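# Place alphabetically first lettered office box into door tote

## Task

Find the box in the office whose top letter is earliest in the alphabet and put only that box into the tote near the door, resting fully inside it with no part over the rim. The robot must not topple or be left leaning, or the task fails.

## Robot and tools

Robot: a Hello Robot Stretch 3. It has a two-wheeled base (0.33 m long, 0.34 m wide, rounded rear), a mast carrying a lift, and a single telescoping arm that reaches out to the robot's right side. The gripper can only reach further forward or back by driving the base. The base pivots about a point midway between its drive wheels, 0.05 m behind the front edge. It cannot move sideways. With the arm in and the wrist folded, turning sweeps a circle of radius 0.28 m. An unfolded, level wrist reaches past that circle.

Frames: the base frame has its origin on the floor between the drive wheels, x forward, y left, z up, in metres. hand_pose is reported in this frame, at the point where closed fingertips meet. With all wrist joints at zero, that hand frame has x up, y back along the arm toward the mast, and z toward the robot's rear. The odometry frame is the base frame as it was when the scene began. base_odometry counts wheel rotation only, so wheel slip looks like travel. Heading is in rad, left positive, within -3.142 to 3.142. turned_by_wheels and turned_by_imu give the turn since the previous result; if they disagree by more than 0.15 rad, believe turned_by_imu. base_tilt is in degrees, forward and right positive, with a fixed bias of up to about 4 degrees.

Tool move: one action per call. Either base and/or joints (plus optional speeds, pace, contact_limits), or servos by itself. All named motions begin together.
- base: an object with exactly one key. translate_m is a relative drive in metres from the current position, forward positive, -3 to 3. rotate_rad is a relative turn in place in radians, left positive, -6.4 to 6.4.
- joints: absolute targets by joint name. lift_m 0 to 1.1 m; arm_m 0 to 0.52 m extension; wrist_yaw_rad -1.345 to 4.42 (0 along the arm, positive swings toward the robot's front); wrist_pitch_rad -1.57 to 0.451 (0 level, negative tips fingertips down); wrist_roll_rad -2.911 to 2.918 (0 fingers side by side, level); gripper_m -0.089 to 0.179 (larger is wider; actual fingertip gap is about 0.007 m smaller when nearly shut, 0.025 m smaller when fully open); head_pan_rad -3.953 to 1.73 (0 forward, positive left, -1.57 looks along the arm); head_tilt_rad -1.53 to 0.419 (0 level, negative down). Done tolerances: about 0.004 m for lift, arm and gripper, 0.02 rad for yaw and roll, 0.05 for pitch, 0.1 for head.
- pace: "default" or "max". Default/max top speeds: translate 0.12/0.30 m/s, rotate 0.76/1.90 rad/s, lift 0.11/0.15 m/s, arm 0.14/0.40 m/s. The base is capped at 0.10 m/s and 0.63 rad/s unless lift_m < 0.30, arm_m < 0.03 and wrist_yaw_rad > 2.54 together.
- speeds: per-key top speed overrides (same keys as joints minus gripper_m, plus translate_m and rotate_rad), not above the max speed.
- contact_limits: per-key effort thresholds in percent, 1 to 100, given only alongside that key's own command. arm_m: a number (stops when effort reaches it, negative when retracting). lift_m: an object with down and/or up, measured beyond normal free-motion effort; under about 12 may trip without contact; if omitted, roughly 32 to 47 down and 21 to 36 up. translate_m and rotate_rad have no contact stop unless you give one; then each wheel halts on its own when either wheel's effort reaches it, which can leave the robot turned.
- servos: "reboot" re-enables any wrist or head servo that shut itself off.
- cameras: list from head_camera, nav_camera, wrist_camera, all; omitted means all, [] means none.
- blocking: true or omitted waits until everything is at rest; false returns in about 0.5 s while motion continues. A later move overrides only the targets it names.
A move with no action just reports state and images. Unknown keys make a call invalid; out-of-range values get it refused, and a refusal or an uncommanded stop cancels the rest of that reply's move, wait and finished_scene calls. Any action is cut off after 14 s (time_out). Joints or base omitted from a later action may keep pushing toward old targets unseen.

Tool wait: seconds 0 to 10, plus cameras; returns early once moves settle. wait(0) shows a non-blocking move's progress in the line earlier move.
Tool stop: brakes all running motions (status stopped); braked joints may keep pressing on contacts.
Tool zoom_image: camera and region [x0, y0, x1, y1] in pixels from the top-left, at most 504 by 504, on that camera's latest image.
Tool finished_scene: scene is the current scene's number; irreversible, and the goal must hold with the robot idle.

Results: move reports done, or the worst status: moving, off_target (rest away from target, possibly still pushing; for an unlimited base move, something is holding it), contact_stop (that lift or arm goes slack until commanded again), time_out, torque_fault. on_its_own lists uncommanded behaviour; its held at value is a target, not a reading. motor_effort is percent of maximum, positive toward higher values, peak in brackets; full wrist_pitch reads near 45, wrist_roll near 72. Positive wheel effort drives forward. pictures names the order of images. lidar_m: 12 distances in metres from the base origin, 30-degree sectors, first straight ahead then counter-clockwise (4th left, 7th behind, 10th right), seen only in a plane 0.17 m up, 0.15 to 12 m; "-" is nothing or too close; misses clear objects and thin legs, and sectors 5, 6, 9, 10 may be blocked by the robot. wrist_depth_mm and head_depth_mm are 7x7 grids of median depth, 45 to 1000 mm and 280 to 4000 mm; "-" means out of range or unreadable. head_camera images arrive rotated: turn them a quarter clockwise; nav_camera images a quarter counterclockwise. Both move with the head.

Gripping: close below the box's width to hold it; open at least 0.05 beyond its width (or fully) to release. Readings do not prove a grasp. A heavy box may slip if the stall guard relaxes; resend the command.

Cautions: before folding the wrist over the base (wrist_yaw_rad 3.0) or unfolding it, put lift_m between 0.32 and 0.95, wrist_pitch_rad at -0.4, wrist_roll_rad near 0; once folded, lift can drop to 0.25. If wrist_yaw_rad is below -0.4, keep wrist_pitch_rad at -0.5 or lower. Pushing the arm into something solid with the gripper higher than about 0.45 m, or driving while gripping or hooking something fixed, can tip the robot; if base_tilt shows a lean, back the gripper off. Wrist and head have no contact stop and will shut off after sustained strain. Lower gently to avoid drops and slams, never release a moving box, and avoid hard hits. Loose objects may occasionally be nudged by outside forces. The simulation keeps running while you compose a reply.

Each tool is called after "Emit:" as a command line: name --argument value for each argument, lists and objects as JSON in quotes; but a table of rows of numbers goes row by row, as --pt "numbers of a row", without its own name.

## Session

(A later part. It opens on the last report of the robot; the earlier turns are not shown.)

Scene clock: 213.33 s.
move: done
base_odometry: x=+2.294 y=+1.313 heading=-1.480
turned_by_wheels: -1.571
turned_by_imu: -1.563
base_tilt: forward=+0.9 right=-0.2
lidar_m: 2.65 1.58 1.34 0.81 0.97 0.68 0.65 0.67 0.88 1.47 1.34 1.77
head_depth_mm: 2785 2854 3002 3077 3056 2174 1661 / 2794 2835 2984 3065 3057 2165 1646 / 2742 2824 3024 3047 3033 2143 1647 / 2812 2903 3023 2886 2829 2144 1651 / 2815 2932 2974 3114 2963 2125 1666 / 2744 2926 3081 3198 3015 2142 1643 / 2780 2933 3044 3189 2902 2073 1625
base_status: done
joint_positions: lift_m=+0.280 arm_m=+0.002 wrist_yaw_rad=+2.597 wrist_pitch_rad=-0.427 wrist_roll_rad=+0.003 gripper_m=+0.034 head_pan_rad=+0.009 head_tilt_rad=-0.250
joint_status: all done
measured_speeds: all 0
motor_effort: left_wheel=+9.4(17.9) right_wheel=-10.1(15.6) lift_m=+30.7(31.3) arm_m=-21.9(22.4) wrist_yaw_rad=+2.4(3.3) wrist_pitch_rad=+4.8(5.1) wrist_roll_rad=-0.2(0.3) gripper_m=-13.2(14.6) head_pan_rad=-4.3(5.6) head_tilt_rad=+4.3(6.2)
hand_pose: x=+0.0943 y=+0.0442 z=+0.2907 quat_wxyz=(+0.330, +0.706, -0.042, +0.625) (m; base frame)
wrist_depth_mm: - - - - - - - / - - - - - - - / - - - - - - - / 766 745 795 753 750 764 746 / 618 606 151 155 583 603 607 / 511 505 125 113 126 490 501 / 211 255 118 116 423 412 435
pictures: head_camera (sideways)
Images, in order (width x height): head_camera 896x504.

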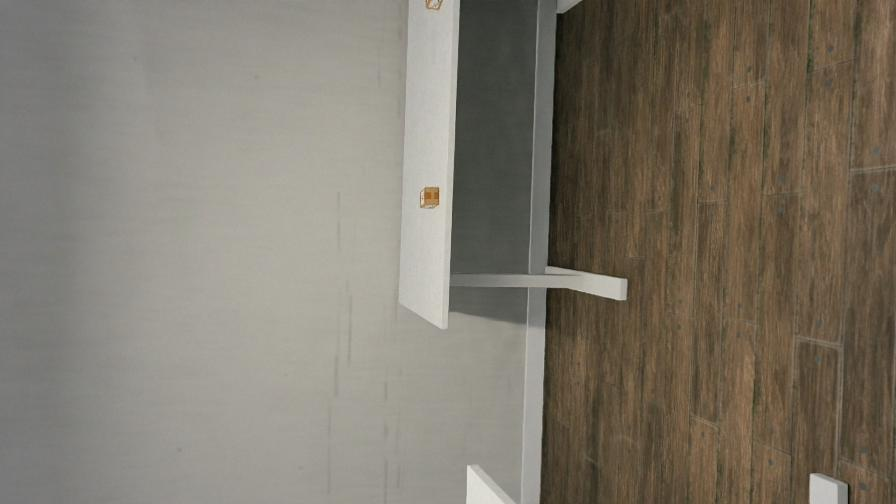

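Emit:
move --base '{"translate_m": 1.3}' --joints '{"head_pan_rad": -0.37, "head_tilt_rad": -0.35}' --pace "max" --cameras '["head_camera"]'

Emit:
zoom_image --camera "head_camera" --region '[393, 354, 503, 464]'

Emit:
zoom_image --camera "head_camera" --region '[393, 38, 503, 148]'

Scene clock: 229.43 s.
move: done
base_odometry: x=+2.412 y=+0.018 heading=-1.480
turned_by_wheels: +0.000
turned_by_imu: +0.000
base_tilt: forward=+1.1 right=-0.2
lidar_m: 1.37 1.87 1.40 0.89 1.36 1.43 1.94 1.99 1.55 1.24 1.49 1.67
head_depth_mm: 1818 1945 2054 1700 2168 1873 1499 / 1801 1907 2055 1688 1870 1883 1503 / 1731 1829 1963 1662 2252 1864 1497 / 1670 1800 1893 1653 2173 1880 1496 / 1607 1696 1818 1639 1287 1868 1502 / 1562 1651 1766 1623 1276 1869 1494 / 1524 1608 1704 1626 1164 1834 1487
base_status: done
joint_positions: lift_m=+0.280 arm_m=+0.002 wrist_yaw_rad=+2.598 wrist_pitch_rad=-0.427 wrist_roll_rad=+0.003 gripper_m=+0.034 head_pan_rad=-0.370 head_tilt_rad=-0.350
joint_status: all done
measured_speeds: all 0
motor_effort: left_wheel=+5.8(17.8) right_wheel=-0.3(10.6) lift_m=+29.5(30.4) arm_m=-13.9(19.1) wrist_yaw_rad=+3.1(3.3) wrist_pitch_rad=+4.7(5.2) wrist_roll_rad=-0.1(0.4) gripper_m=-14.6(15.1) head_pan_rad=+2.5(4.5) head_tilt_rad=-0.9(3.6)
hand_pose: x=+0.0943 y=+0.0442 z=+0.2907 quat_wxyz=(+0.330, +0.706, -0.041, +0.625) (m; base frame)
wrist_depth_mm: - - - - - - - / - - - - - - - / - - - - - - - / 744 758 760 762 770 760 756 / 611 595 156 155 588 600 612 / 507 517 125 113 126 488 507 / 211 256 118 116 421 409 439
pictures: head_camera (sideways)
Images, in order (width x height): head_camera 896x504.

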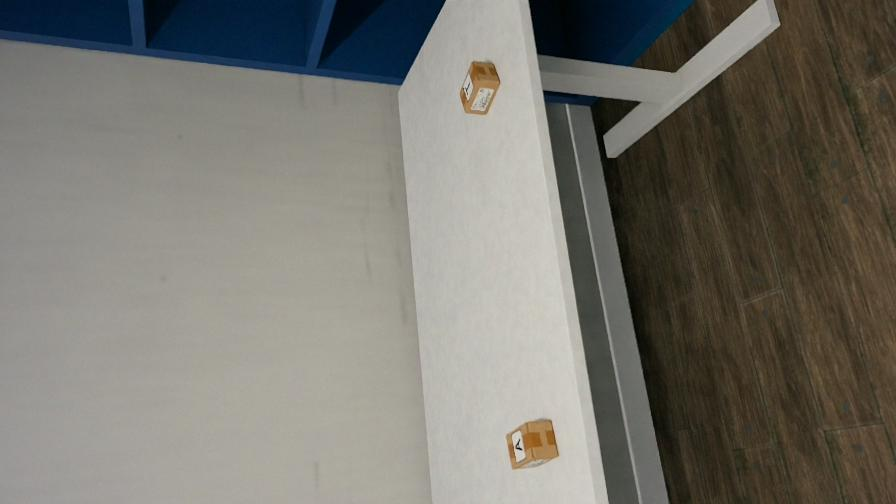

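Scaled by 4.582 from the camera's 896x504 image, which has a finer 1280x720 frame.

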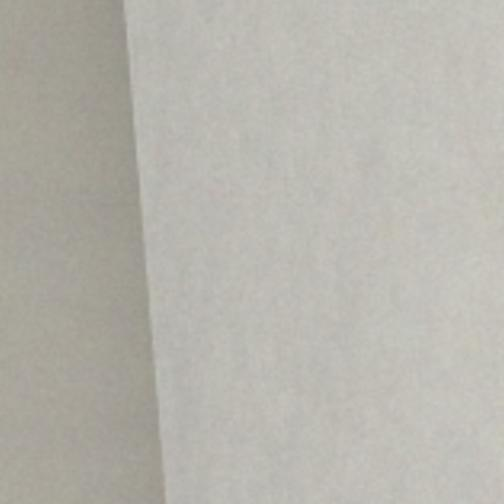

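Scaled by 4.582 from the camera's 896x504 image, which has a finer 1280x720 frame.

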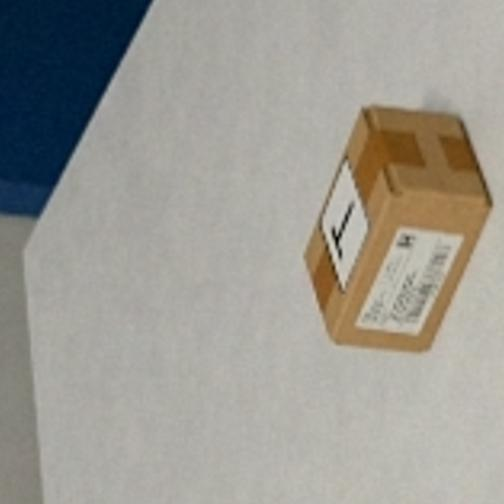

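Emit:
zoom_image --camera "head_camera" --region '[500, 412, 565, 477]'

Scaled by 7.754 from the camera's 896x504 image, which has a finer 1280x720 frame.

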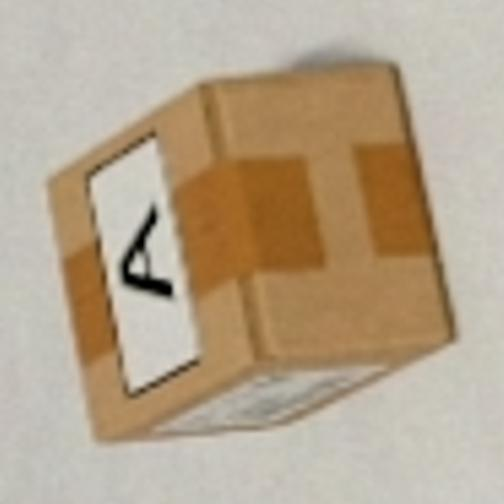

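Emit:
move --base '{"translate_m": 0.43}' --joints '{"head_pan_rad": -1.57, "head_tilt_rad": -0.45}' --pace "max" --cameras '[]'

Emit:
move --base '{"rotate_rad": 1.571}' --pace "max" --cameras '[]'

Emit:
move --base '{"translate_m": -0.3}' --joints '{"lift_m": 0.82, "wrist_pitch_rad": -0.4}' --pace "max" --cameras '["head_camera"]'

Scene clock: 272.93 s.
move: done
base_odometry: x=+2.451 y=-0.410 heading=-1.479
turned_by_wheels: +0.000
turned_by_imu: +0.000
base_tilt: forward=+1.1 right=-0.2
lidar_m: 0.99 0.96 1.42 1.35 1.38 1.80 2.36 1.84 1.29 1.42 1.29 1.34
head_depth_mm: 1354 1438 1313 1391 1471 1603 1394 / 1425 1530 1503 1748 1816 1621 1393 / 1416 1533 1492 1731 1859 1612 1392 / 1434 1528 1487 1721 1847 1607 1378 / 1426 1550 1476 1717 1850 1632 1376 / 1426 1531 1460 1616 1797 1599 1378 / 1245 1260 1270 1373 1487 1583 1372
base_status: done
joint_positions: lift_m=+0.280 arm_m=+0.002 wrist_yaw_rad=+2.598 wrist_pitch_rad=-0.427 wrist_roll_rad=+0.003 gripper_m=+0.034 head_pan_rad=-1.576 head_tilt_rad=-0.451
joint_status: all done
measured_speeds: all 0
motor_effort: left_wheel=+11.1(18.2) right_wheel=-2.7(11.2) lift_m=+28.4(29.0) arm_m=-8.1(10.8) wrist_yaw_rad=+2.6(3.4) wrist_pitch_rad=+4.8(5.1) wrist_roll_rad=-0.3(0.3) gripper_m=-14.0(15.1) head_pan_rad=+2.2(5.3) head_tilt_rad=-2.1(4.8)
hand_pose: x=+0.0943 y=+0.0442 z=+0.2907 quat_wxyz=(+0.330, +0.706, -0.041, +0.625) (m; base frame)
wrist_depth_mm: - - - - - - - / - - - - - - - / - - - - - - 894 / 760 754 761 761 750 704 751 / 610 601 155 156 592 603 605 / 509 507 124 113 126 497 511 / 211 256 118 116 423 414 437
pictures: none
No camera images: "cameras" was empty.

Scene clock: 275.03 s.
move: done
base_odometry: x=+2.451 y=-0.410 heading=+0.091
turned_by_wheels: +1.571
turned_by_imu: +1.565
base_tilt: forward=+0.9 right=-0.1
lidar_m: 1.35 0.97 1.79 2.36 1.85 1.29 1.36 1.29 1.34 1.39 0.96 1.42
head_depth_mm: 1176 1277 1371 1323 954 805 1398 / 1180 1276 1391 1318 953 803 1380 / 1181 1280 1386 1309 943 797 1389 / 1190 1280 1382 1298 956 823 1378 / 1185 1283 1396 1297 947 823 1385 / 1187 1282 1391 1283 944 817 1358 / 1190 1280 1384 1493 940 821 1371
base_status: done
joint_positions: lift_m=+0.280 arm_m=+0.002 wrist_yaw_rad=+2.598 wrist_pitch_rad=-0.427 wrist_roll_rad=+0.003 gripper_m=+0.034 head_pan_rad=-1.571 head_tilt_rad=-0.451
joint_status: not commanded
measured_speeds: all 0
motor_effort: left_wheel=-9.3(16.6) right_wheel=+9.1(17.8) lift_m=+28.3(28.5) arm_m=-22.5(22.5) wrist_yaw_rad=+2.8(3.1) wrist_pitch_rad=+4.7(5.2) wrist_roll_rad=-0.3(0.3) gripper_m=-13.9(15.1) head_pan_rad=+3.1(4.1) head_tilt_rad=+0.4(2.1)
hand_pose: x=+0.0943 y=+0.0442 z=+0.2907 quat_wxyz=(+0.330, +0.706, -0.041, +0.625) (m; base frame)
wrist_depth_mm: - - - - - - - / - - - - - - - / - - - - - - - / 758 764 759 758 734 753 756 / 607 615 156 156 581 610 607 / 508 510 125 113 126 491 511 / 210 256 118 117 421 415 435
pictures: none
No camera images: "cameras" was empty.

Scene clock: 279.43 s.
move: done
base_odometry: x=+2.153 y=-0.437 heading=+0.091
turned_by_wheels: +0.000
turned_by_imu: +0.001
base_tilt: forward=+0.7 right=+0.0
lidar_m: 1.65 1.25 1.95 2.34 1.63 1.01 1.29 1.02 1.16 1.42 1.08 1.74
head_depth_mm: 1200 1287 1400 1314 962 829 1389 / 1204 1295 1402 1306 954 825 1396 / 1197 1297 1407 1306 955 824 1386 / 1202 1294 1401 1310 953 825 1388 / 1193 1286 1408 1294 946 821 1376 / 1201 1292 1406 1295 945 815 1380 / 1201 1295 1407 1289 942 819 1382
base_status: done
joint_positions: lift_m=+0.820 arm_m=+0.002 wrist_yaw_rad=+2.598 wrist_pitch_rad=-0.427 wrist_roll_rad=+0.003 gripper_m=+0.034 head_pan_rad=-1.570 head_tilt_rad=-0.451
joint_status: all done
measured_speeds: all 0
motor_effort: left_wheel=-9.1(15.7) right_wheel=+6.8(11.2) lift_m=+31.5(34.9) arm_m=-20.0(22.4) wrist_yaw_rad=+2.5(3.3) wrist_pitch_rad=+4.7(8.4) wrist_roll_rad=-0.3(0.4) gripper_m=-14.4(14.8) head_pan_rad=+3.5(4.4) head_tilt_rad=+0.6(2.1)
hand_pose: x=+0.0943 y=+0.0443 z=+0.8307 quat_wxyz=(+0.330, +0.706, -0.042, +0.625) (m; base frame)
wrist_depth_mm: - - - - - - - / - - - - - - - / - - - - - - - / - - - - - - - / - - 151 155 - - - / - - 125 113 126 - - / 206 925 118 116 917 934 -
pictures: head_camera (sideways)
Images, in order (width x height): head_camera 896x504.

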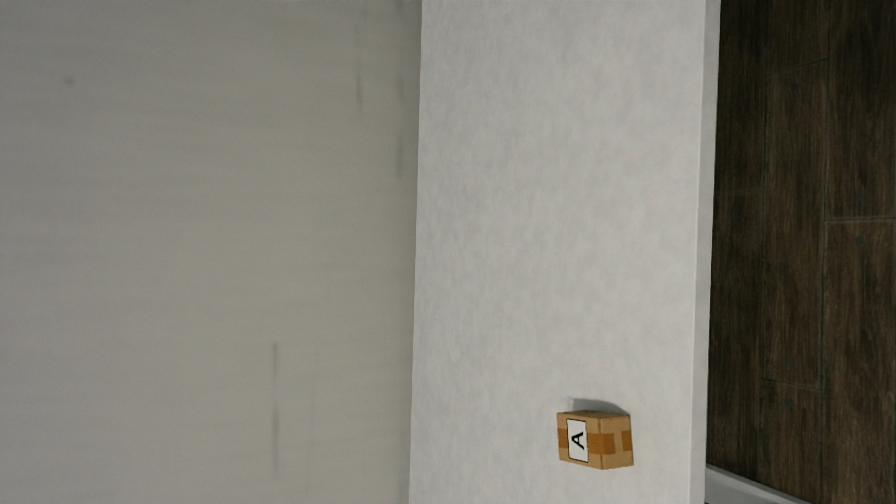

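Emit:
move --joints '{"wrist_yaw_rad": 0.0, "arm_m": 0.36, "wrist_pitch_rad": -0.5}' --speeds '{"arm_m": 0.25}' --cameras '[]'

Emit:
move --joints '{"lift_m": 0.732}' --speeds '{"lift_m": 0.06}' --contact_limits '{"lift_m": {"down": 16}}' --cameras '["wrist_camera"]'

Scene clock: 307.13 s.
move: done
base_odometry: x=+2.153 y=-0.437 heading=+0.091
turned_by_wheels: +0.000
turned_by_imu: +0.001
base_tilt: forward=+0.9 right=-0.1
lidar_m: 1.64 1.25 1.95 2.34 1.64 1.01 1.29 1.02 1.16 1.42 1.08 1.74
head_depth_mm: 1202 1293 1402 1322 440 342 1292 / 1193 1297 1404 1307 504 827 1387 / 1201 1297 1406 1304 526 798 1394 / 1201 1293 1401 1302 886 821 1368 / 1203 1299 1395 1292 939 820 1384 / 1204 1285 1403 1295 945 816 1376 / 1204 1295 1416 1293 937 818 1373
base_status: not commanded
joint_positions: lift_m=+0.820 arm_m=+0.360 wrist_yaw_rad=+0.003 wrist_pitch_rad=-0.521 wrist_roll_rad=+0.003 gripper_m=+0.034 head_pan_rad=-1.570 head_tilt_rad=-0.451
joint_status: all done
measured_speeds: all 0
motor_effort: left_wheel=-9.2(9.5) right_wheel=+6.8(7.1) lift_m=+23.5(32.5) arm_m=+21.3(25.3) wrist_yaw_rad=-2.2(5.8) wrist_pitch_rad=+3.7(6.7) wrist_roll_rad=+0.0(0.4) gripper_m=-14.2(14.9) head_pan_rad=+3.3(4.1) head_tilt_rad=+1.9(3.8)
hand_pose: x=-0.0209 y=-0.7152 z=+0.8103 quat_wxyz=(+0.683, +0.183, -0.684, -0.182) (m; base frame)
wrist_depth_mm: - - - - - - - / - - - - - - - / - - - - - - - / - - - - - - - / - - 148 154 148 - - / - - 124 113 126 119 - / - 96 117 117 - - -
pictures: none
No camera images: "cameras" was empty.

Scene clock: 309.20 s.
move: done
base_odometry: x=+2.153 y=-0.437 heading=+0.091
turned_by_wheels: +0.000
turned_by_imu: +0.000
base_tilt: forward=+1.0 right=-0.1
lidar_m: 1.64 1.25 1.95 2.34 1.63 1.01 1.29 1.02 1.16 1.42 1.08 1.74
head_depth_mm: 1202 1302 1400 1320 958 757 374 / 1195 1287 1402 1320 577 543 1356 / 1201 1289 1404 1310 666 574 1399 / 1205 1294 1396 1300 952 827 1384 / 1204 1288 1406 1308 947 823 1381 / 1207 1297 1410 1297 949 818 1391 / 1211 1301 1408 1289 945 820 1381
base_status: not commanded
joint_positions: lift_m=+0.732 arm_m=+0.360 wrist_yaw_rad=+0.002 wrist_pitch_rad=-0.463 wrist_roll_rad=+0.003 gripper_m=+0.034 head_pan_rad=-1.570 head_tilt_rad=-0.450
joint_status: all done
measured_speeds: all 0
motor_effort: left_wheel=-9.0(9.4) right_wheel=+6.1(7.1) lift_m=+14.1(22.8) arm_m=+11.7(21.2) wrist_yaw_rad=-1.5(2.6) wrist_pitch_rad=-6.9(7.8) wrist_roll_rad=-0.1(0.3) gripper_m=-13.8(14.8) head_pan_rad=+2.8(3.7) head_tilt_rad=+2.6(4.0)
contact_limits: lift_m down 16 (down: maximum 72; up: maximum 65)
hand_pose: x=-0.0211 y=-0.7235 z=+0.7348 quat_wxyz=(+0.688, +0.163, -0.689, -0.162) (m; base frame)
wrist_depth_mm: - - - - - - - / - - - - - - - / - - - - - - - / - - - 165 - - - / - - 147 133 138 - - / - - 123 112 126 119 - / - - 122 124 - - -
pictures: wrist_camera
Images, in order (width x height): wrist_camera 644x364.

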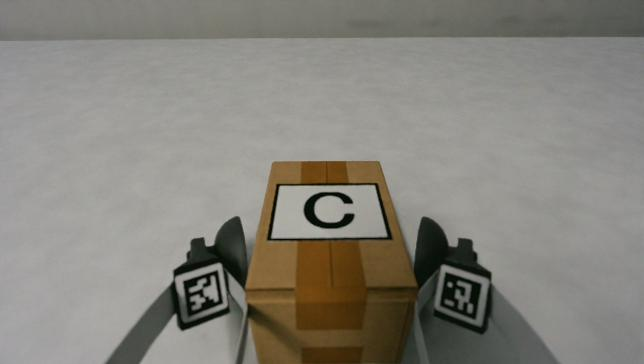

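Emit:
move --joints '{"gripper_m": 0.135}' --cameras '[]'

Emit:
move --joints '{"lift_m": 0.85}' --speeds '{"lift_m": 0.12}' --cameras '[]'

Emit:
move --base '{"translate_m": 0.253}' --joints '{"wrist_yaw_rad": 0.2, "arm_m": 0.395, "wrist_pitch_rad": -0.5}' --cameras '["wrist_camera", "head_camera"]'

Scene clock: 317.67 s.
move: done
base_odometry: x=+2.153 y=-0.437 heading=+0.091
turned_by_wheels: +0.000
turned_by_imu: +0.001
base_tilt: forward=+0.8 right=-0.2
lidar_m: 1.65 1.25 1.94 2.34 1.63 1.01 1.29 1.02 1.16 1.41 1.08 1.74
head_depth_mm: 1204 1295 1398 1321 961 756 374 / 1197 1293 1397 1323 577 545 1367 / 1199 1294 1390 1316 669 573 1386 / 1201 1286 1403 1303 954 822 1381 / 1205 1295 1405 1297 951 822 1382 / 1199 1297 1389 1304 946 819 1382 / 1205 1304 1404 1290 941 814 1373
base_status: not commanded
joint_positions: lift_m=+0.732 arm_m=+0.360 wrist_yaw_rad=-0.015 wrist_pitch_rad=-0.471 wrist_roll_rad=+0.008 gripper_m=+0.135 head_pan_rad=-1.570 head_tilt_rad=-0.450
joint_status: all done
measured_speeds: all 0
on_its_own: wrist_yaw_rad is at rest, and its effort (+13.8) is outside its rest range (-9 to +9)
motor_effort: left_wheel=-9.3(9.5) right_wheel=+7.4(8.2) lift_m=+24.6(25.2) arm_m=-9.6(9.9) wrist_yaw_rad=+13.8(15.0) wrist_pitch_rad=-5.9(7.4) wrist_roll_rad=-2.1(2.1) gripper_m=+4.2(95.0) head_pan_rad=+2.4(4.2) head_tilt_rad=+2.6(3.8)
contact_limits: lift_m down 16 (down: maximum 72; up: maximum 65)
hand_pose: x=-0.0249 y=-0.7224 z=+0.7330 quat_wxyz=(+0.684, +0.159, -0.691, -0.171) (m; base frame)
wrist_depth_mm: - - - - - - - / - - - - - - - / - - - - - - - / - - - 159 - - - / - - 134 130 129 144 - / - 124 114 113 - 124 - / - 117 121 124 - 117 98
pictures: none
No camera images: "cameras" was empty.

Scene clock: 319.53 s.
move: done
base_odometry: x=+2.153 y=-0.437 heading=+0.091
turned_by_wheels: +0.000
turned_by_imu: +0.000
base_tilt: forward=+0.8 right=-0.2
lidar_m: 1.64 1.25 1.94 2.35 1.63 1.01 1.29 1.02 1.16 1.42 1.08 1.74
head_depth_mm: 1210 1284 1400 1315 391 328 1360 / 1202 1291 1391 534 502 827 1395 / 1202 1293 1411 1313 521 817 1398 / 1207 1293 1404 1305 917 826 1396 / 1199 1294 1405 1305 947 821 1372 / 1205 1293 1411 1296 950 821 1389 / 1209 1295 1407 1285 943 815 1382
base_status: not commanded
joint_positions: lift_m=+0.850 arm_m=+0.360 wrist_yaw_rad=-0.003 wrist_pitch_rad=-0.514 wrist_roll_rad=+0.004 gripper_m=+0.135 head_pan_rad=-1.570 head_tilt_rad=-0.450
joint_status: all done
measured_speeds: all 0
motor_effort: left_wheel=-9.3(9.5) right_wheel=+7.5(8.1) lift_m=+31.7(33.9) arm_m=-18.8(18.8) wrist_yaw_rad=+3.2(14.3) wrist_pitch_rad=+2.1(5.7) wrist_roll_rad=-0.7(2.1) gripper_m=+0.2(4.3) head_pan_rad=+1.9(3.7) head_tilt_rad=+2.8(4.4)
hand_pose: x=-0.0222 y=-0.7163 z=+0.8418 quat_wxyz=(+0.682, +0.178, -0.685, -0.181) (m; base frame)
wrist_depth_mm: - - - - - - - / - - - - - - - / - - - - - - - / - - - - - - - / - - - - - 144 - / - 123 - 231 - 124 - / - 118 - 205 - 117 98
pictures: none
No camera images: "cameras" was empty.

Scene clock: 323.17 s.
move: done
base_odometry: x=+2.405 y=-0.414 heading=+0.091
turned_by_wheels: +0.000
turned_by_imu: -0.001
base_tilt: forward=+1.0 right=-0.1
lidar_m: 1.39 1.01 1.82 2.36 1.80 1.25 1.33 1.24 1.31 1.40 0.97 1.47
head_depth_mm: 1186 1287 1384 1322 391 331 1397 / 1186 1280 1388 533 856 805 1395 / 1183 1280 1393 549 558 803 1378 / 1185 1270 1396 1308 851 825 1382 / 1184 1281 1386 1298 951 822 1381 / 1187 1274 1397 1294 946 819 1338 / 1183 1263 1390 1366 946 819 1384
base_status: done
joint_positions: lift_m=+0.850 arm_m=+0.395 wrist_yaw_rad=+0.197 wrist_pitch_rad=-0.514 wrist_roll_rad=+0.004 gripper_m=+0.135 head_pan_rad=-1.570 head_tilt_rad=-0.450
joint_status: all done
measured_speeds: all 0
motor_effort: left_wheel=+4.2(13.2) right_wheel=+6.2(12.2) lift_m=+19.5(32.0) arm_m=+16.1(24.6) wrist_yaw_rad=+3.1(6.6) wrist_pitch_rad=+2.1(5.4) wrist_roll_rad=-0.8(0.9) gripper_m=-0.3(1.3) head_pan_rad=+1.3(3.9) head_tilt_rad=+3.2(4.2)
hand_pose: x=+0.0198 y=-0.7472 z=+0.8418 quat_wxyz=(+0.697, +0.246, -0.664, -0.112) (m; base frame)
wrist_depth_mm: - - - - - - - / - - - - - - - / - - - - - - - / - - - - - - - / - - - - - 144 - / - 123 - - - 124 - / - 118 - 206 - 117 99
pictures: head_camera (sideways), wrist_camera
Images, in order (width x height): head_camera 896x504, wrist_camera 644x364.

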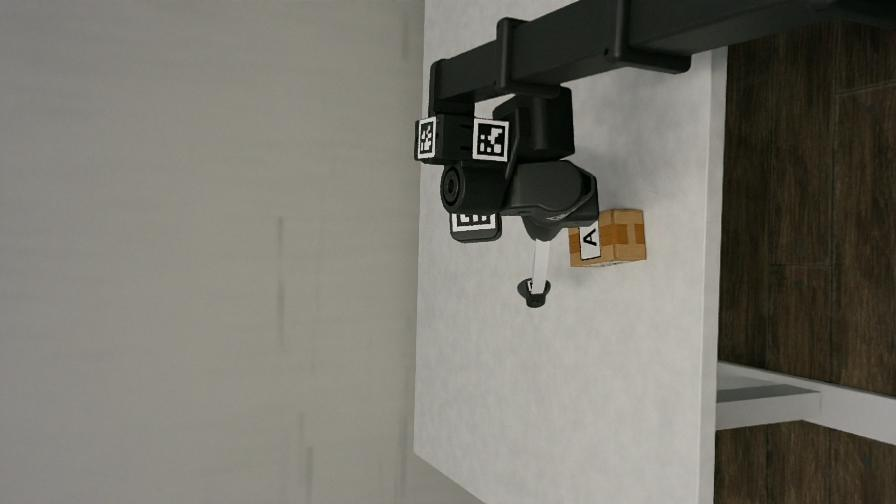

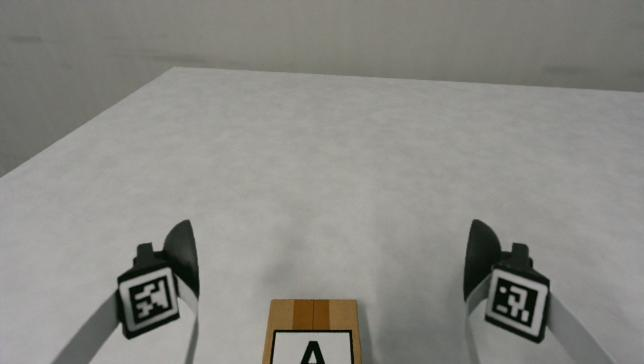

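Emit:
move --base '{"translate_m": 0.012}' --joints '{"arm_m": 0.37}' --cameras '[]'

Emit:
move --joints '{"lift_m": 0.738}' --speeds '{"lift_m": 0.09}' --contact_limits '{"lift_m": {"down": 20}}' --cameras '["wrist_camera"]'

Emit:
move --joints '{"gripper_m": 0.03}' --cameras '["wrist_camera"]'

Scene clock: 338.43 s.
move: done
base_odometry: x=+2.417 y=-0.413 heading=+0.091
turned_by_wheels: +0.000
turned_by_imu: +0.001
base_tilt: forward=+1.0 right=-0.1
lidar_m: 1.38 1.00 1.81 2.36 1.81 1.26 1.34 1.25 1.32 1.40 0.97 1.46
head_depth_mm: 1186 1276 1380 1323 391 330 1354 / 1183 1275 1395 531 518 804 1388 / 1191 1273 1386 1310 532 799 1387 / 1183 1271 1385 1306 851 820 1385 / 1183 1277 1384 1301 948 823 1374 / 1193 1279 1385 1294 946 817 1336 / 1187 1280 1376 1364 942 817 1377
base_status: done
joint_positions: lift_m=+0.850 arm_m=+0.370 wrist_yaw_rad=+0.197 wrist_pitch_rad=-0.514 wrist_roll_rad=+0.004 gripper_m=+0.135 head_pan_rad=-1.570 head_tilt_rad=-0.450
joint_status: all done
measured_speeds: all 0
motor_effort: left_wheel=+5.2(9.5) right_wheel=+5.9(10.5) lift_m=+20.4(20.7) arm_m=-22.1(23.8) wrist_yaw_rad=+3.2(3.8) wrist_pitch_rad=+2.6(2.6) wrist_roll_rad=-0.4(0.8) gripper_m=+0.1(0.8) head_pan_rad=+1.8(3.4) head_tilt_rad=+2.8(3.3)
hand_pose: x=+0.0198 y=-0.7222 z=+0.8418 quat_wxyz=(+0.697, +0.246, -0.664, -0.112) (m; base frame)
wrist_depth_mm: - - - - - - - / - - - - - - - / - - - - - - - / - - - - - - - / - - - - - 144 - / - 123 - 231 - 124 - / - 118 - 205 - 117 99
pictures: none
No camera images: "cameras" was empty.

Scene clock: 340.40 s.
move: done
base_odometry: x=+2.417 y=-0.413 heading=+0.091
turned_by_wheels: +0.000
turned_by_imu: +0.000
base_tilt: forward=+0.9 right=-0.2
lidar_m: 1.38 1.00 1.81 2.36 1.81 1.26 1.34 1.26 1.32 1.40 0.97 1.46
head_depth_mm: 1188 1273 1380 1326 958 482 367 / 1180 1274 1380 1316 581 558 1350 / 1195 1285 1388 1314 569 582 1395 / 1189 1275 1384 1303 916 801 1377 / 1183 1280 1387 1308 952 823 1389 / 1190 1274 1390 1297 948 817 1341 / 1189 1277 1393 1381 940 816 1377
base_status: not commanded
joint_positions: lift_m=+0.738 arm_m=+0.370 wrist_yaw_rad=+0.197 wrist_pitch_rad=-0.504 wrist_roll_rad=+0.004 gripper_m=+0.135 head_pan_rad=-1.570 head_tilt_rad=-0.450
joint_status: all done
measured_speeds: all 0
motor_effort: left_wheel=+5.0(5.4) right_wheel=+5.7(6.4) lift_m=+16.6(20.8) arm_m=-20.5(22.2) wrist_yaw_rad=+2.9(3.7) wrist_pitch_rad=+1.0(2.8) wrist_roll_rad=-0.6(1.0) gripper_m=+0.3(1.3) head_pan_rad=+2.1(3.4) head_tilt_rad=+2.9(3.5)
contact_limits: lift_m down 20 (down: maximum 72; up: maximum 65)
hand_pose: x=+0.0201 y=-0.7236 z=+0.7319 quat_wxyz=(+0.698, +0.243, -0.665, -0.109) (m; base frame)
wrist_depth_mm: - - - - - - - / - - - - - - - / - - - - - - - / - - - 156 155 - - / - - - 129 129 144 - / - 123 - 114 114 124 - / - 118 - 131 126 117 99
pictures: wrist_camera
Images, in order (width x height): wrist_camera 644x364.

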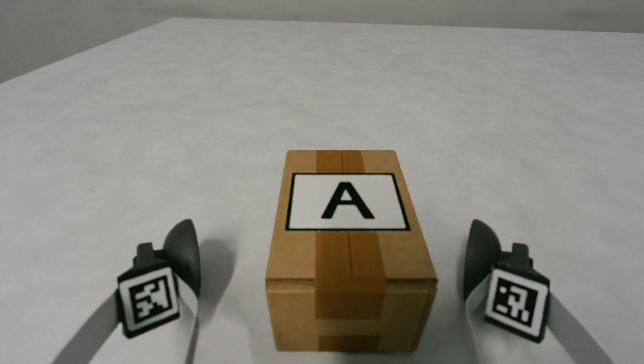

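Scene clock: 342.00 s.
move: done
base_odometry: x=+2.417 y=-0.413 heading=+0.091
turned_by_wheels: +0.000
turned_by_imu: +0.000
base_tilt: forward=+1.0 right=+0.0
lidar_m: 1.38 1.00 1.81 2.36 1.81 1.26 1.34 1.25 1.32 1.40 0.97 1.46
head_depth_mm: 1193 1277 1380 1334 951 749 367 / 1189 1275 1378 1310 581 557 1357 / 1188 1283 1396 1328 572 583 1384 / 1187 1266 1393 1305 918 798 1385 / 1185 1280 1392 1299 945 824 1382 / 1193 1282 1379 1300 945 820 1334 / 1192 1280 1397 1369 943 818 1379
base_status: not commanded
joint_positions: lift_m=+0.738 arm_m=+0.370 wrist_yaw_rad=+0.206 wrist_pitch_rad=-0.492 wrist_roll_rad=+0.005 gripper_m=+0.031 head_pan_rad=-1.570 head_tilt_rad=-0.450
joint_status: all done
measured_speeds: all 0
motor_effort: left_wheel=+4.9(5.1) right_wheel=+4.5(6.0) lift_m=+21.2(21.4) arm_m=-18.5(20.3) wrist_yaw_rad=-4.7(5.4) wrist_pitch_rad=-1.6(2.0) wrist_roll_rad=-0.8(0.9) gripper_m=-18.8(98.1) head_pan_rad=+1.5(3.2) head_tilt_rad=+1.9(4.2)
contact_limits: lift_m down 20 (down: maximum 72; up: maximum 65)
hand_pose: x=+0.0224 y=-0.7249 z=+0.7344 quat_wxyz=(+0.699, +0.242, -0.666, -0.102) (m; base frame)
wrist_depth_mm: - - - - - - - / - - - - - - - / - - - - - - - / - - - 160 159 - - / - - - 132 136 - - / - - 126 124 122 - - / - - - 139 - - -
pictures: wrist_camera
Images, in order (width x height): wrist_camera 644x364.

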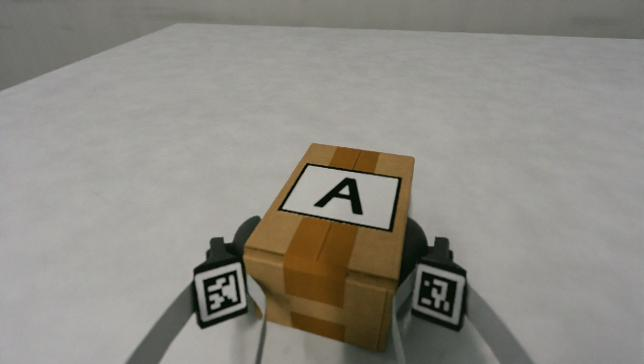

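Emit:
move --joints '{"lift_m": 0.81}' --pace "max" --cameras '[]'

Emit:
move --joints '{"arm_m": 0.0, "wrist_yaw_rad": 1.57, "wrist_pitch_rad": -0.4}' --speeds '{"arm_m": 0.3}' --cameras '[]'

Emit:
move --base '{"rotate_rad": 2.116}' --joints '{"wrist_yaw_rad": 2.6, "lift_m": 0.28, "head_pan_rad": -1.57, "head_tilt_rad": -1.0}' --pace "max" --cameras '["wrist_camera"]'

Emit:
move --base '{"translate_m": 1.965}' --pace "max" --cameras '[]'

Emit:
move --base '{"rotate_rad": 1.0105}' --pace "max" --cameras '[]'

Emit:
move --base '{"translate_m": 1.43}' --pace "max" --cameras '[]'

Emit:
move --base '{"rotate_rad": 1.571}' --pace "max" --cameras '["head_camera", "wrist_camera"]'

Scene clock: 359.97 s.
move: done
base_odometry: x=+2.417 y=-0.413 heading=+0.091
turned_by_wheels: +0.000
turned_by_imu: +0.001
base_tilt: forward=+0.9 right=-0.2
lidar_m: 1.38 1.00 1.81 2.36 1.81 1.26 1.34 1.26 1.32 1.40 0.97 1.47
head_depth_mm: 1192 1271 1384 1319 493 354 315 / 1186 1279 1384 1323 524 799 1379 / 1188 1276 1383 1299 539 801 1380 / 1189 1276 1381 1310 826 823 1389 / 1187 1283 1393 1295 952 820 1388 / 1185 1272 1395 1303 950 823 1333 / 1194 1284 1382 1367 948 819 1386
base_status: not commanded
joint_positions: lift_m=+0.810 arm_m=+0.370 wrist_yaw_rad=+0.203 wrist_pitch_rad=-0.523 wrist_roll_rad=+0.005 gripper_m=+0.031 head_pan_rad=-1.570 head_tilt_rad=-0.450
joint_status: all done
measured_speeds: all 0
motor_effort: left_wheel=+4.9(5.1) right_wheel=+4.6(5.0) lift_m=+32.4(34.3) arm_m=-14.4(15.9) wrist_yaw_rad=-2.2(5.3) wrist_pitch_rad=+4.3(4.3) wrist_roll_rad=-0.8(1.0) gripper_m=-17.6(18.5) head_pan_rad=+2.5(2.9) head_tilt_rad=+2.1(3.5)
hand_pose: x=+0.0208 y=-0.7207 z=+0.7999 quat_wxyz=(+0.697, +0.251, -0.662, -0.113) (m; base frame)
wrist_depth_mm: - - - - - - - / - - - - - - - / - - - - - - - / - - - 162 162 - - / - - - 133 136 - - / - - 130 124 122 - - / - 98 - 137 - - -
pictures: none
No camera images: "cameras" was empty.

Scene clock: 363.50 s.
move: done
base_odometry: x=+2.417 y=-0.413 heading=+0.091
turned_by_wheels: +0.000
turned_by_imu: +0.001
base_tilt: forward=+1.0 right=-0.2
lidar_m: 1.38 1.00 1.82 2.36 1.81 1.26 1.34 1.25 1.32 1.40 0.97 1.46
head_depth_mm: 1180 1285 1380 1325 967 801 1387 / 1191 1277 1392 1312 953 801 1391 / 1188 1278 1383 1312 956 802 1382 / 1184 1277 1379 1312 953 823 1388 / 1194 1275 1396 1308 948 823 1386 / 1189 1282 1384 1287 945 819 1335 / 1198 1274 1379 1372 943 819 1377
base_status: not commanded
joint_positions: lift_m=+0.810 arm_m=+0.002 wrist_yaw_rad=+1.567 wrist_pitch_rad=-0.430 wrist_roll_rad=+0.004 gripper_m=+0.031 head_pan_rad=-1.570 head_tilt_rad=-0.450
joint_status: all done
joint sent to its limit — arm_m, lower limit.
measured_speeds: all 0
motor_effort: left_wheel=+4.6(5.0) right_wheel=+4.5(5.1) lift_m=+26.6(32.8) arm_m=-22.1(25.1) wrist_yaw_rad=+3.0(7.4) wrist_pitch_rad=+5.3(8.6) wrist_roll_rad=-0.5(0.9) gripper_m=-16.6(18.2) head_pan_rad=+1.9(3.6) head_tilt_rad=+1.4(3.6)
hand_pose: x=+0.2015 y=-0.1477 z=+0.8199 quat_wxyz=(+0.596, +0.595, -0.384, +0.379) (m; base frame)
wrist_depth_mm: - - - - - - - / - - - - - - - / - - - - - - - / - - - 163 - - - / - - - 133 148 - - / - - 130 125 122 - - / - 108 962 907 916 - -
pictures: none
No camera images: "cameras" was empty.

Scene clock: 367.83 s.
move: done
base_odometry: x=+2.417 y=-0.413 heading=+2.206
turned_by_wheels: +2.116
turned_by_imu: +2.109
base_tilt: forward=+1.1 right=-0.2
lidar_m: 1.80 1.26 1.34 1.25 1.32 1.40 0.97 1.46 1.38 1.00 1.81 2.36
head_depth_mm: 788 1546 1670 1501 1347 1226 1116 / 749 1185 1642 1502 1339 1219 688 / 753 1731 1669 1464 1353 1219 945 / 753 1842 1707 1499 1345 1227 784 / 775 1900 1716 1503 1345 1226 1121 / 798 1970 1710 1506 1351 1218 1129 / 1923 1991 1709 1512 1356 1228 1126
base_status: done
joint_positions: lift_m=+0.280 arm_m=+0.002 wrist_yaw_rad=+2.597 wrist_pitch_rad=-0.429 wrist_roll_rad=+0.004 gripper_m=+0.031 head_pan_rad=-1.570 head_tilt_rad=-1.001
joint_status: all done
measured_speeds: all 0
motor_effort: left_wheel=-8.0(14.4) right_wheel=+7.8(15.4) lift_m=+21.1(25.5) arm_m=-21.1(22.6) wrist_yaw_rad=+3.3(10.2) wrist_pitch_rad=+5.2(5.4) wrist_roll_rad=-0.5(0.8) gripper_m=-17.1(18.2) head_pan_rad=+1.5(3.3) head_tilt_rad=-2.7(6.4)
hand_pose: x=+0.0943 y=+0.0440 z=+0.2903 quat_wxyz=(+0.331, +0.707, -0.041, +0.624) (m; base frame)
wrist_depth_mm: - - - - - - - / - - - - - - - / - - - - - - - / 756 763 752 163 696 738 742 / 610 602 614 132 147 597 610 / 505 524 130 125 122 506 508 / 216 108 290 410 405 437 435
pictures: wrist_camera
Images, in order (width x height): wrist_camera 644x364.

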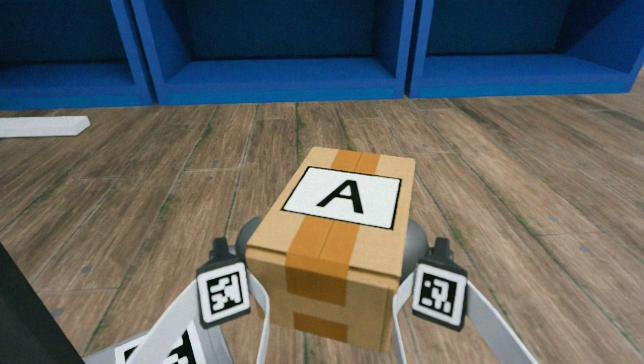

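Scene clock: 375.83 s.
move: done
base_odometry: x=+1.250 y=+1.168 heading=+2.206
turned_by_wheels: +0.000
turned_by_imu: -0.002
base_tilt: forward=+1.0 right=-0.2
lidar_m: 0.63 0.82 1.86 0.53 0.50 1.26 2.91 2.29 1.79 0.93 0.65 0.61
head_depth_mm: 2125 1956 1678 1503 1335 1214 1114 / 1812 1939 1700 1497 1348 1204 689 / 1415 1735 1684 1504 1347 1217 944 / 1171 1385 1621 1510 1349 1222 783 / 994 1131 1346 1468 1358 1224 1117 / 821 972 1107 1300 1350 1216 1125 / 747 844 953 1099 1257 1228 1124
base_status: done
joint_positions: lift_m=+0.280 arm_m=+0.002 wrist_yaw_rad=+2.598 wrist_pitch_rad=-0.429 wrist_roll_rad=+0.004 gripper_m=+0.031 head_pan_rad=-1.570 head_tilt_rad=-1.001
joint_status: not commanded
measured_speeds: all 0
motor_effort: left_wheel=+0.3(16.7) right_wheel=+4.2(15.1) lift_m=+29.2(29.2) arm_m=-5.8(21.0) wrist_yaw_rad=+2.4(3.4) wrist_pitch_rad=+5.3(5.5) wrist_roll_rad=-0.7(0.8) gripper_m=-17.3(18.3) head_pan_rad=+0.8(3.2) head_tilt_rad=+0.8(4.5)
hand_pose: x=+0.0942 y=+0.0441 z=+0.2903 quat_wxyz=(+0.331, +0.707, -0.041, +0.624) (m; base frame)
wrist_depth_mm: - - - - - - - / 497 - - - - - - / 497 - - - - 924 - / 488 738 762 162 686 742 - / 488 615 599 133 147 596 581 / 491 526 130 125 122 512 506 / 226 108 290 411 415 435 433
pictures: none
No camera images: "cameras" was empty.

Scene clock: 377.57 s.
move: done
base_odometry: x=+1.250 y=+1.168 heading=-3.067
turned_by_wheels: +1.010
turned_by_imu: +1.006
base_tilt: forward=+1.0 right=-0.3
lidar_m: 1.62 0.56 0.47 1.27 3.19 2.28 1.79 0.99 0.66 0.61 0.62 0.79
head_depth_mm: 584 694 852 1110 1331 1214 1118 / 580 688 847 1094 1320 1228 688 / 575 686 843 1090 1326 1220 945 / 574 680 838 1081 1333 1226 783 / 572 676 830 1071 1327 1221 1121 / 568 675 821 1064 1319 1218 1118 / 568 670 817 1055 1317 1227 1125
base_status: done
joint_positions: lift_m=+0.280 arm_m=+0.002 wrist_yaw_rad=+2.598 wrist_pitch_rad=-0.429 wrist_roll_rad=+0.004 gripper_m=+0.031 head_pan_rad=-1.570 head_tilt_rad=-1.000
joint_status: not commanded
measured_speeds: all 0
motor_effort: left_wheel=-7.7(17.7) right_wheel=+9.8(16.4) lift_m=+30.7(30.8) arm_m=-9.7(9.7) wrist_yaw_rad=+2.9(3.2) wrist_pitch_rad=+5.1(5.4) wrist_roll_rad=-0.5(0.8) gripper_m=-17.7(17.9) head_pan_rad=+0.6(2.1) head_tilt_rad=-0.7(1.2)
hand_pose: x=+0.0942 y=+0.0441 z=+0.2903 quat_wxyz=(+0.331, +0.707, -0.041, +0.624) (m; base frame)
wrist_depth_mm: - - - 478 - - - / - - - 502 - - - / - - 918 - - - - / 751 757 763 162 691 756 747 / 597 608 605 133 147 599 605 / 504 525 129 125 122 500 513 / 225 107 290 415 413 432 435
pictures: none
No camera images: "cameras" was empty.

Scene clock: 383.73 s.
move: done
base_odometry: x=-0.176 y=+1.062 heading=-3.067
turned_by_wheels: +0.000
turned_by_imu: -0.001
base_tilt: forward=+0.9 right=-0.2
lidar_m: 1.10 1.12 1.41 2.90 1.02 0.81 3.16 0.73 0.49 0.43 0.44 0.55
head_depth_mm: 409 497 609 794 1133 1211 1118 / 385 456 587 788 1128 1221 688 / 394 466 559 725 1056 1221 944 / 393 466 569 738 1048 1226 780 / 391 462 565 732 1031 1219 1115 / 389 461 562 726 1022 1217 1119 / 387 456 559 721 1007 1227 1114
base_status: done
joint_positions: lift_m=+0.280 arm_m=+0.002 wrist_yaw_rad=+2.598 wrist_pitch_rad=-0.429 wrist_roll_rad=+0.004 gripper_m=+0.031 head_pan_rad=-1.570 head_tilt_rad=-1.000
joint_status: not commanded
measured_speeds: all 0
motor_effort: left_wheel=-0.6(13.0) right_wheel=+3.8(20.4) lift_m=+31.9(32.8) arm_m=-21.9(22.5) wrist_yaw_rad=+3.0(3.3) wrist_pitch_rad=+4.9(5.6) wrist_roll_rad=-0.4(0.8) gripper_m=-16.5(18.2) head_pan_rad=+2.0(2.5) head_tilt_rad=+0.2(1.8)
hand_pose: x=+0.0942 y=+0.0441 z=+0.2903 quat_wxyz=(+0.331, +0.707, -0.041, +0.624) (m; base frame)
wrist_depth_mm: - - - - - - - / - - - - - - - / - - - - - - - / 749 769 738 162 690 709 - / 606 614 611 132 147 585 - / 507 524 129 125 122 508 491 / 226 108 292 411 411 435 436
pictures: none
No camera images: "cameras" was empty.

Scene clock: 385.83 s.
move: done
base_odometry: x=-0.176 y=+1.062 heading=-1.497
turned_by_wheels: +1.571
turned_by_imu: +1.565
base_tilt: forward=+1.1 right=-0.1
lidar_m: 2.89 1.05 0.81 3.19 0.75 0.49 0.43 0.44 0.55 1.10 1.11 1.39
head_depth_mm: 1089 1223 1298 1285 1310 1205 1115 / 1081 1279 1570 1499 1347 1221 687 / 1073 1264 1555 1504 1357 1223 947 / 1060 1254 1555 1450 1326 1216 777 / 1064 1246 1533 1521 1333 1223 1121 / 1047 1239 1504 1516 1354 1227 1118 / 1040 1236 1491 1514 1344 1230 1130
base_status: done
joint_positions: lift_m=+0.280 arm_m=+0.002 wrist_yaw_rad=+2.598 wrist_pitch_rad=-0.429 wrist_roll_rad=+0.004 gripper_m=+0.031 head_pan_rad=-1.570 head_tilt_rad=-0.999
joint_status: not commanded
measured_speeds: all 0
motor_effort: left_wheel=-9.1(17.3) right_wheel=+9.1(17.3) lift_m=+31.6(32.2) arm_m=-21.5(22.7) wrist_yaw_rad=+2.4(3.2) wrist_pitch_rad=+5.0(5.4) wrist_roll_rad=-0.7(0.8) gripper_m=-16.5(18.0) head_pan_rad=+0.6(3.1) head_tilt_rad=+0.2(1.7)
hand_pose: x=+0.0942 y=+0.0441 z=+0.2903 quat_wxyz=(+0.331, +0.707, -0.041, +0.624) (m; base frame)
wrist_depth_mm: - - - 757 - - - / - - - 832 - - - / - - - 918 - - - / 756 734 749 162 674 766 757 / 607 605 610 132 147 610 599 / 506 530 130 125 122 506 507 / 226 107 291 414 412 429 434
pictures: head_camera (sideways), wrist_camera
Images, in order (width x height): head_camera 896x504, wrist_camera 644x364.

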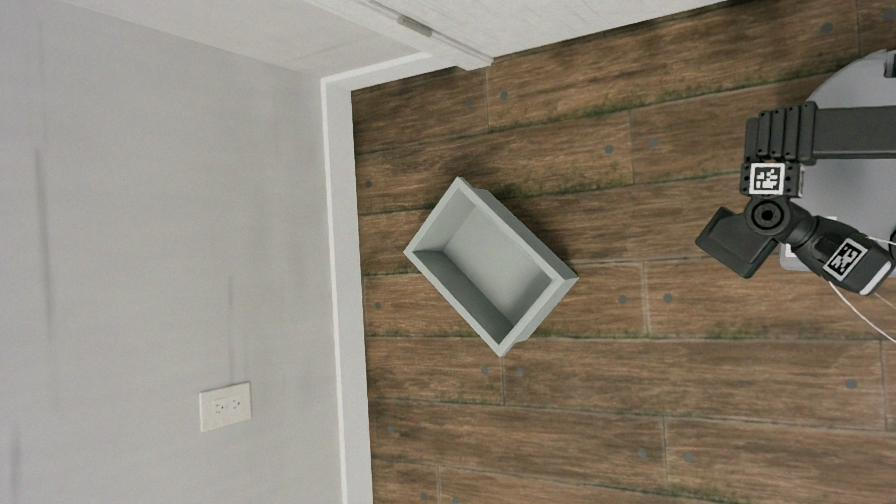

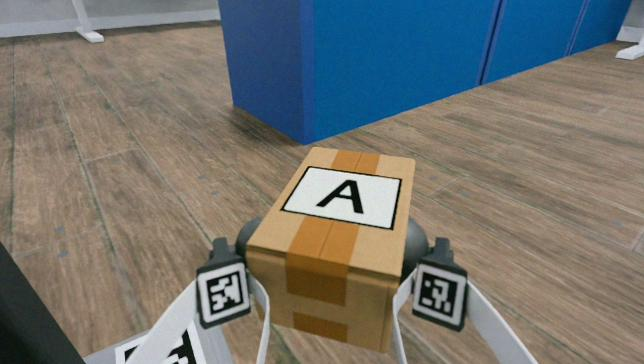

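Emit:
move --joints '{"lift_m": 0.45}' --pace "max" --cameras '[]'

Emit:
move --joints '{"wrist_yaw_rad": 0.87, "arm_m": 0.475}' --speeds '{"arm_m": 0.3}' --cameras '[]'

Emit:
move --joints '{"wrist_pitch_rad": -1.0, "lift_m": 0.3}' --speeds '{"lift_m": 0.12}' --cameras '["wrist_camera", "head_camera"]'

Scene clock: 399.90 s.
move: done
base_odometry: x=-0.176 y=+1.062 heading=-1.497
turned_by_wheels: +0.000
turned_by_imu: +0.001
base_tilt: forward=+0.9 right=-0.1
lidar_m: 2.88 1.04 0.81 3.21 0.75 0.49 0.43 0.44 0.55 1.10 1.11 1.39
head_depth_mm: 1083 1222 1309 1279 1307 1221 1112 / 1080 1285 1563 1507 1343 1226 533 / 1068 1266 1551 1500 1348 627 966 / 1056 1256 1547 1452 1325 648 633 / 1064 1246 1526 1503 1327 1222 1119 / 1052 1243 1514 1510 1354 1226 1123 / 1047 1233 1509 1512 1352 1224 1126
base_status: not commanded
joint_positions: lift_m=+0.450 arm_m=+0.002 wrist_yaw_rad=+2.598 wrist_pitch_rad=-0.429 wrist_roll_rad=+0.004 gripper_m=+0.031 head_pan_rad=-1.570 head_tilt_rad=-0.999
joint_status: all done
measured_speeds: all 0
motor_effort: left_wheel=-9.0(9.2) right_wheel=+9.5(9.9) lift_m=+31.0(35.0) arm_m=-17.5(19.7) wrist_yaw_rad=+2.4(3.1) wrist_pitch_rad=+5.0(5.3) wrist_roll_rad=-0.6(0.8) gripper_m=-18.3(18.3) head_pan_rad=+2.0(2.1) head_tilt_rad=-2.0(3.0)
hand_pose: x=+0.0942 y=+0.0441 z=+0.4603 quat_wxyz=(+0.331, +0.707, -0.041, +0.624) (m; base frame)
wrist_depth_mm: - - - 782 - - - / - - - 834 - - - / - - - - - - - / - - - 163 953 - - / 860 828 855 132 147 847 845 / 711 744 130 125 122 701 705 / 226 108 588 580 579 608 606
pictures: none
No camera images: "cameras" was empty.

Scene clock: 403.87 s.
move: done
base_odometry: x=-0.176 y=+1.062 heading=-1.497
turned_by_wheels: +0.000
turned_by_imu: +0.001
base_tilt: forward=+1.0 right=-0.2
lidar_m: 2.88 1.04 0.81 3.18 0.75 0.49 0.43 0.44 0.55 1.10 1.11 1.39
head_depth_mm: 1078 1215 1295 1286 1312 1209 1118 / 1078 1281 1474 745 654 591 532 / 1068 1268 873 1512 1344 1226 977 / 1069 1263 1393 1467 1331 1215 991 / 1059 1247 1437 1505 1337 1229 1112 / 1051 1243 1522 1510 1344 1224 1122 / 1040 1231 1502 1512 1349 1225 1117
base_status: not commanded
joint_positions: lift_m=+0.450 arm_m=+0.475 wrist_yaw_rad=+0.873 wrist_pitch_rad=-0.429 wrist_roll_rad=+0.003 gripper_m=+0.031 head_pan_rad=-1.570 head_tilt_rad=-0.999
joint_status: all done
measured_speeds: all 0
motor_effort: left_wheel=-8.9(9.2) right_wheel=+9.2(10.0) lift_m=+20.1(30.8) arm_m=+23.4(25.2) wrist_yaw_rad=-2.0(5.9) wrist_pitch_rad=+5.0(5.5) wrist_roll_rad=-0.2(0.8) gripper_m=-16.5(18.0) head_pan_rad=-0.5(2.0) head_tilt_rad=-3.0(4.2)
hand_pose: x=+0.1494 y=-0.7635 z=+0.4603 quat_wxyz=(+0.689, +0.429, -0.563, +0.155) (m; base frame)
wrist_depth_mm: - - - - 389 347 299 / - - - - 453 366 310 / - - - - 501 375 329 / - - - 162 163 390 347 / 831 859 834 133 136 - 361 / 700 731 129 125 122 - 378 / 604 108 594 581 576 - 388
pictures: none
No camera images: "cameras" was empty.

Scene clock: 406.00 s.
move: done
base_odometry: x=-0.176 y=+1.062 heading=-1.497
turned_by_wheels: +0.000
turned_by_imu: +0.000
base_tilt: forward=+1.0 right=-0.1
lidar_m: 2.89 1.04 0.81 3.21 0.75 0.49 0.43 0.44 0.55 0.72 1.11 1.39
head_depth_mm: 1081 1214 1304 1289 1301 1213 1118 / 1074 1276 1569 1468 1304 1189 684 / 1066 1265 1562 997 1332 1211 965 / 1065 1257 1538 1424 1329 1217 990 / 1056 1252 1523 1512 1334 1225 1116 / 1051 1247 1523 1517 1354 1223 1110 / 1045 1233 1501 1509 1351 1227 1121
base_status: not commanded
joint_positions: lift_m=+0.300 arm_m=+0.475 wrist_yaw_rad=+0.873 wrist_pitch_rad=-1.011 wrist_roll_rad=+0.003 gripper_m=+0.031 head_pan_rad=-1.570 head_tilt_rad=-0.999
joint_status: all done
measured_speeds: all 0
motor_effort: left_wheel=-9.0(9.1) right_wheel=+9.6(10.1) lift_m=+20.3(22.4) arm_m=+20.0(23.1) wrist_yaw_rad=-1.9(2.2) wrist_pitch_rad=+1.8(4.9) wrist_roll_rad=-0.1(0.4) gripper_m=-16.4(18.2) head_pan_rad=+0.3(1.6) head_tilt_rad=-3.7(4.4)
hand_pose: x=+0.0670 y=-0.6944 z=+0.2088 quat_wxyz=(+0.705, +0.572, -0.417, -0.050) (m; base frame)
wrist_depth_mm: 526 515 513 514 493 - 358 / 475 478 471 470 467 459 - / 436 437 441 435 434 432 426 / 413 400 310 162 285 395 399 / 384 273 148 132 137 373 373 / 361 250 130 125 122 350 351 / 340 108 - 138 - 325 332
pictures: head_camera (sideways), wrist_camera
Images, in order (width x height): head_camera 896x504, wrist_camera 644x364.

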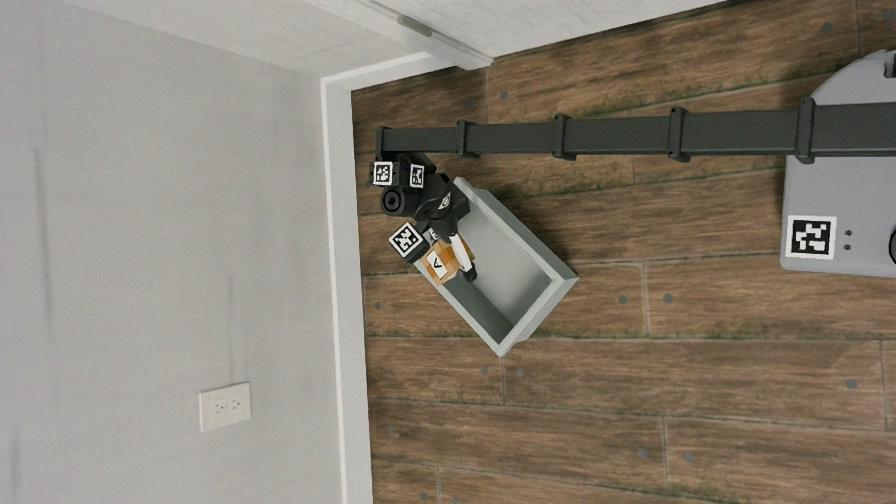

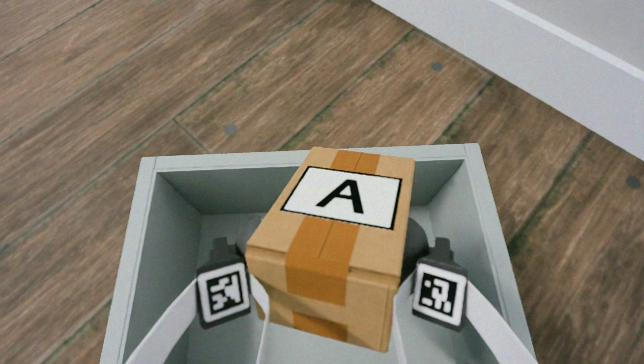

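Emit:
move --joints '{"lift_m": 0.14}' --speeds '{"lift_m": 0.1}' --contact_limits '{"lift_m": {"down": 16}}' --cameras '[]'

Emit:
move --joints '{"lift_m": 0.103}' --speeds '{"lift_m": 0.04}' --contact_limits '{"lift_m": {"down": 17}}' --cameras '["wrist_camera"]'

Scene clock: 420.53 s.
move: done
base_odometry: x=-0.176 y=+1.062 heading=-1.497
turned_by_wheels: +0.000
turned_by_imu: +0.001
base_tilt: forward=+0.9 right=-0.2
lidar_m: 2.88 1.05 0.81 3.20 0.75 0.49 0.43 0.44 0.55 1.10 1.11 1.39
head_depth_mm: 1078 1215 1298 1283 1297 1214 1114 / 1079 1283 1565 1500 1344 1203 963 / 1075 1267 1554 1436 1305 1193 957 / 1067 1259 1538 1424 1329 1229 988 / 1054 1242 1529 1501 1330 1220 1121 / 1048 1247 1521 1511 1349 1228 1121 / 1042 1228 1497 1510 1353 1230 1124
base_status: not commanded
joint_positions: lift_m=+0.140 arm_m=+0.475 wrist_yaw_rad=+0.873 wrist_pitch_rad=-1.011 wrist_roll_rad=+0.003 gripper_m=+0.031 head_pan_rad=-1.570 head_tilt_rad=-0.999
joint_status: all done
measured_speeds: all 0
motor_effort: left_wheel=-8.9(9.1) right_wheel=+9.5(9.9) lift_m=+21.3(23.0) arm_m=+11.8(15.7) wrist_yaw_rad=-1.2(2.1) wrist_pitch_rad=+2.2(2.2) wrist_roll_rad=-0.2(0.4) gripper_m=-16.8(17.6) head_pan_rad=+0.6(2.0) head_tilt_rad=-3.9(5.4)
contact_limits: lift_m down 16 (down: maximum 72; up: maximum 65)
hand_pose: x=+0.0670 y=-0.6944 z=+0.0487 quat_wxyz=(+0.705, +0.572, -0.417, -0.050) (m; base frame)
wrist_depth_mm: 149 151 153 155 157 160 - / 178 181 185 187 190 192 - / - 216 228 222 227 221 - / - - - 162 162 - - / - - - 132 137 - - / - - 130 125 122 - - / - 108 190 187 187 188 -
pictures: none
No camera images: "cameras" was empty.

Scene clock: 421.93 s.
move: done
base_odometry: x=-0.176 y=+1.062 heading=-1.496
turned_by_wheels: +0.001
turned_by_imu: +0.001
base_tilt: forward=+1.0 right=-0.1
lidar_m: 2.89 1.04 0.81 3.21 0.75 0.49 0.43 0.44 0.55 1.10 1.11 1.39
head_depth_mm: 1078 1219 1311 1289 1307 1217 1114 / 1077 1268 1566 1492 1351 1215 964 / 1066 1266 1560 1438 1294 1189 955 / 1064 1255 1533 1404 1333 1231 990 / 1055 1253 1522 1505 1329 1223 1120 / 1046 1247 1523 1506 1348 1219 1117 / 1039 1235 1506 1514 1357 1225 1116
base_status: not commanded
joint_positions: lift_m=+0.103 arm_m=+0.475 wrist_yaw_rad=+0.873 wrist_pitch_rad=-0.946 wrist_roll_rad=+0.002 gripper_m=+0.031 head_pan_rad=-1.570 head_tilt_rad=-0.999
joint_status: all done
measured_speeds: all 0
on_its_own: wrist_pitch_rad is at rest, and its effort (-10.1) is outside its rest range (-8 to +12)
motor_effort: left_wheel=+0.6(9.0) right_wheel=-2.3(10.0) lift_m=+8.0(21.1) arm_m=+10.0(12.0) wrist_yaw_rad=-1.6(2.1) wrist_pitch_rad=-10.1(11.1) wrist_roll_rad=-0.1(0.4) gripper_m=-17.0(17.8) head_pan_rad=-0.2(1.5) head_tilt_rad=-3.8(5.8)
contact_limits: lift_m down 17 (down: maximum 72; up: maximum 65)
hand_pose: x=+0.0783 y=-0.7039 z=+0.0198 quat_wxyz=(+0.706, +0.558, -0.435, -0.027) (m; base frame)
wrist_depth_mm: 130 134 137 138 139 142 142 / 158 159 162 165 167 169 - / - 195 191 157 189 200 - / - - - 139 138 - - / - 189 186 126 147 187 - / 176 176 130 128 124 175 - / 165 107 163 164 161 161 162
pictures: wrist_camera
Images, in order (width x height): wrist_camera 644x364.

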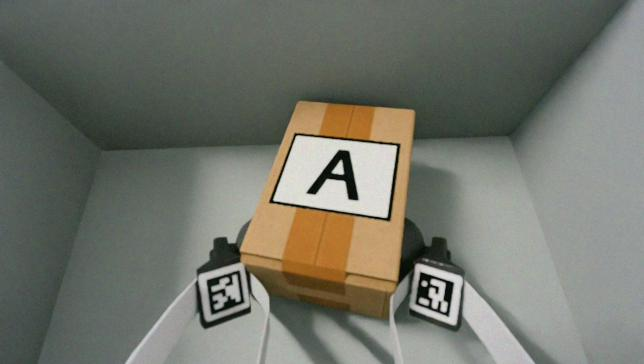

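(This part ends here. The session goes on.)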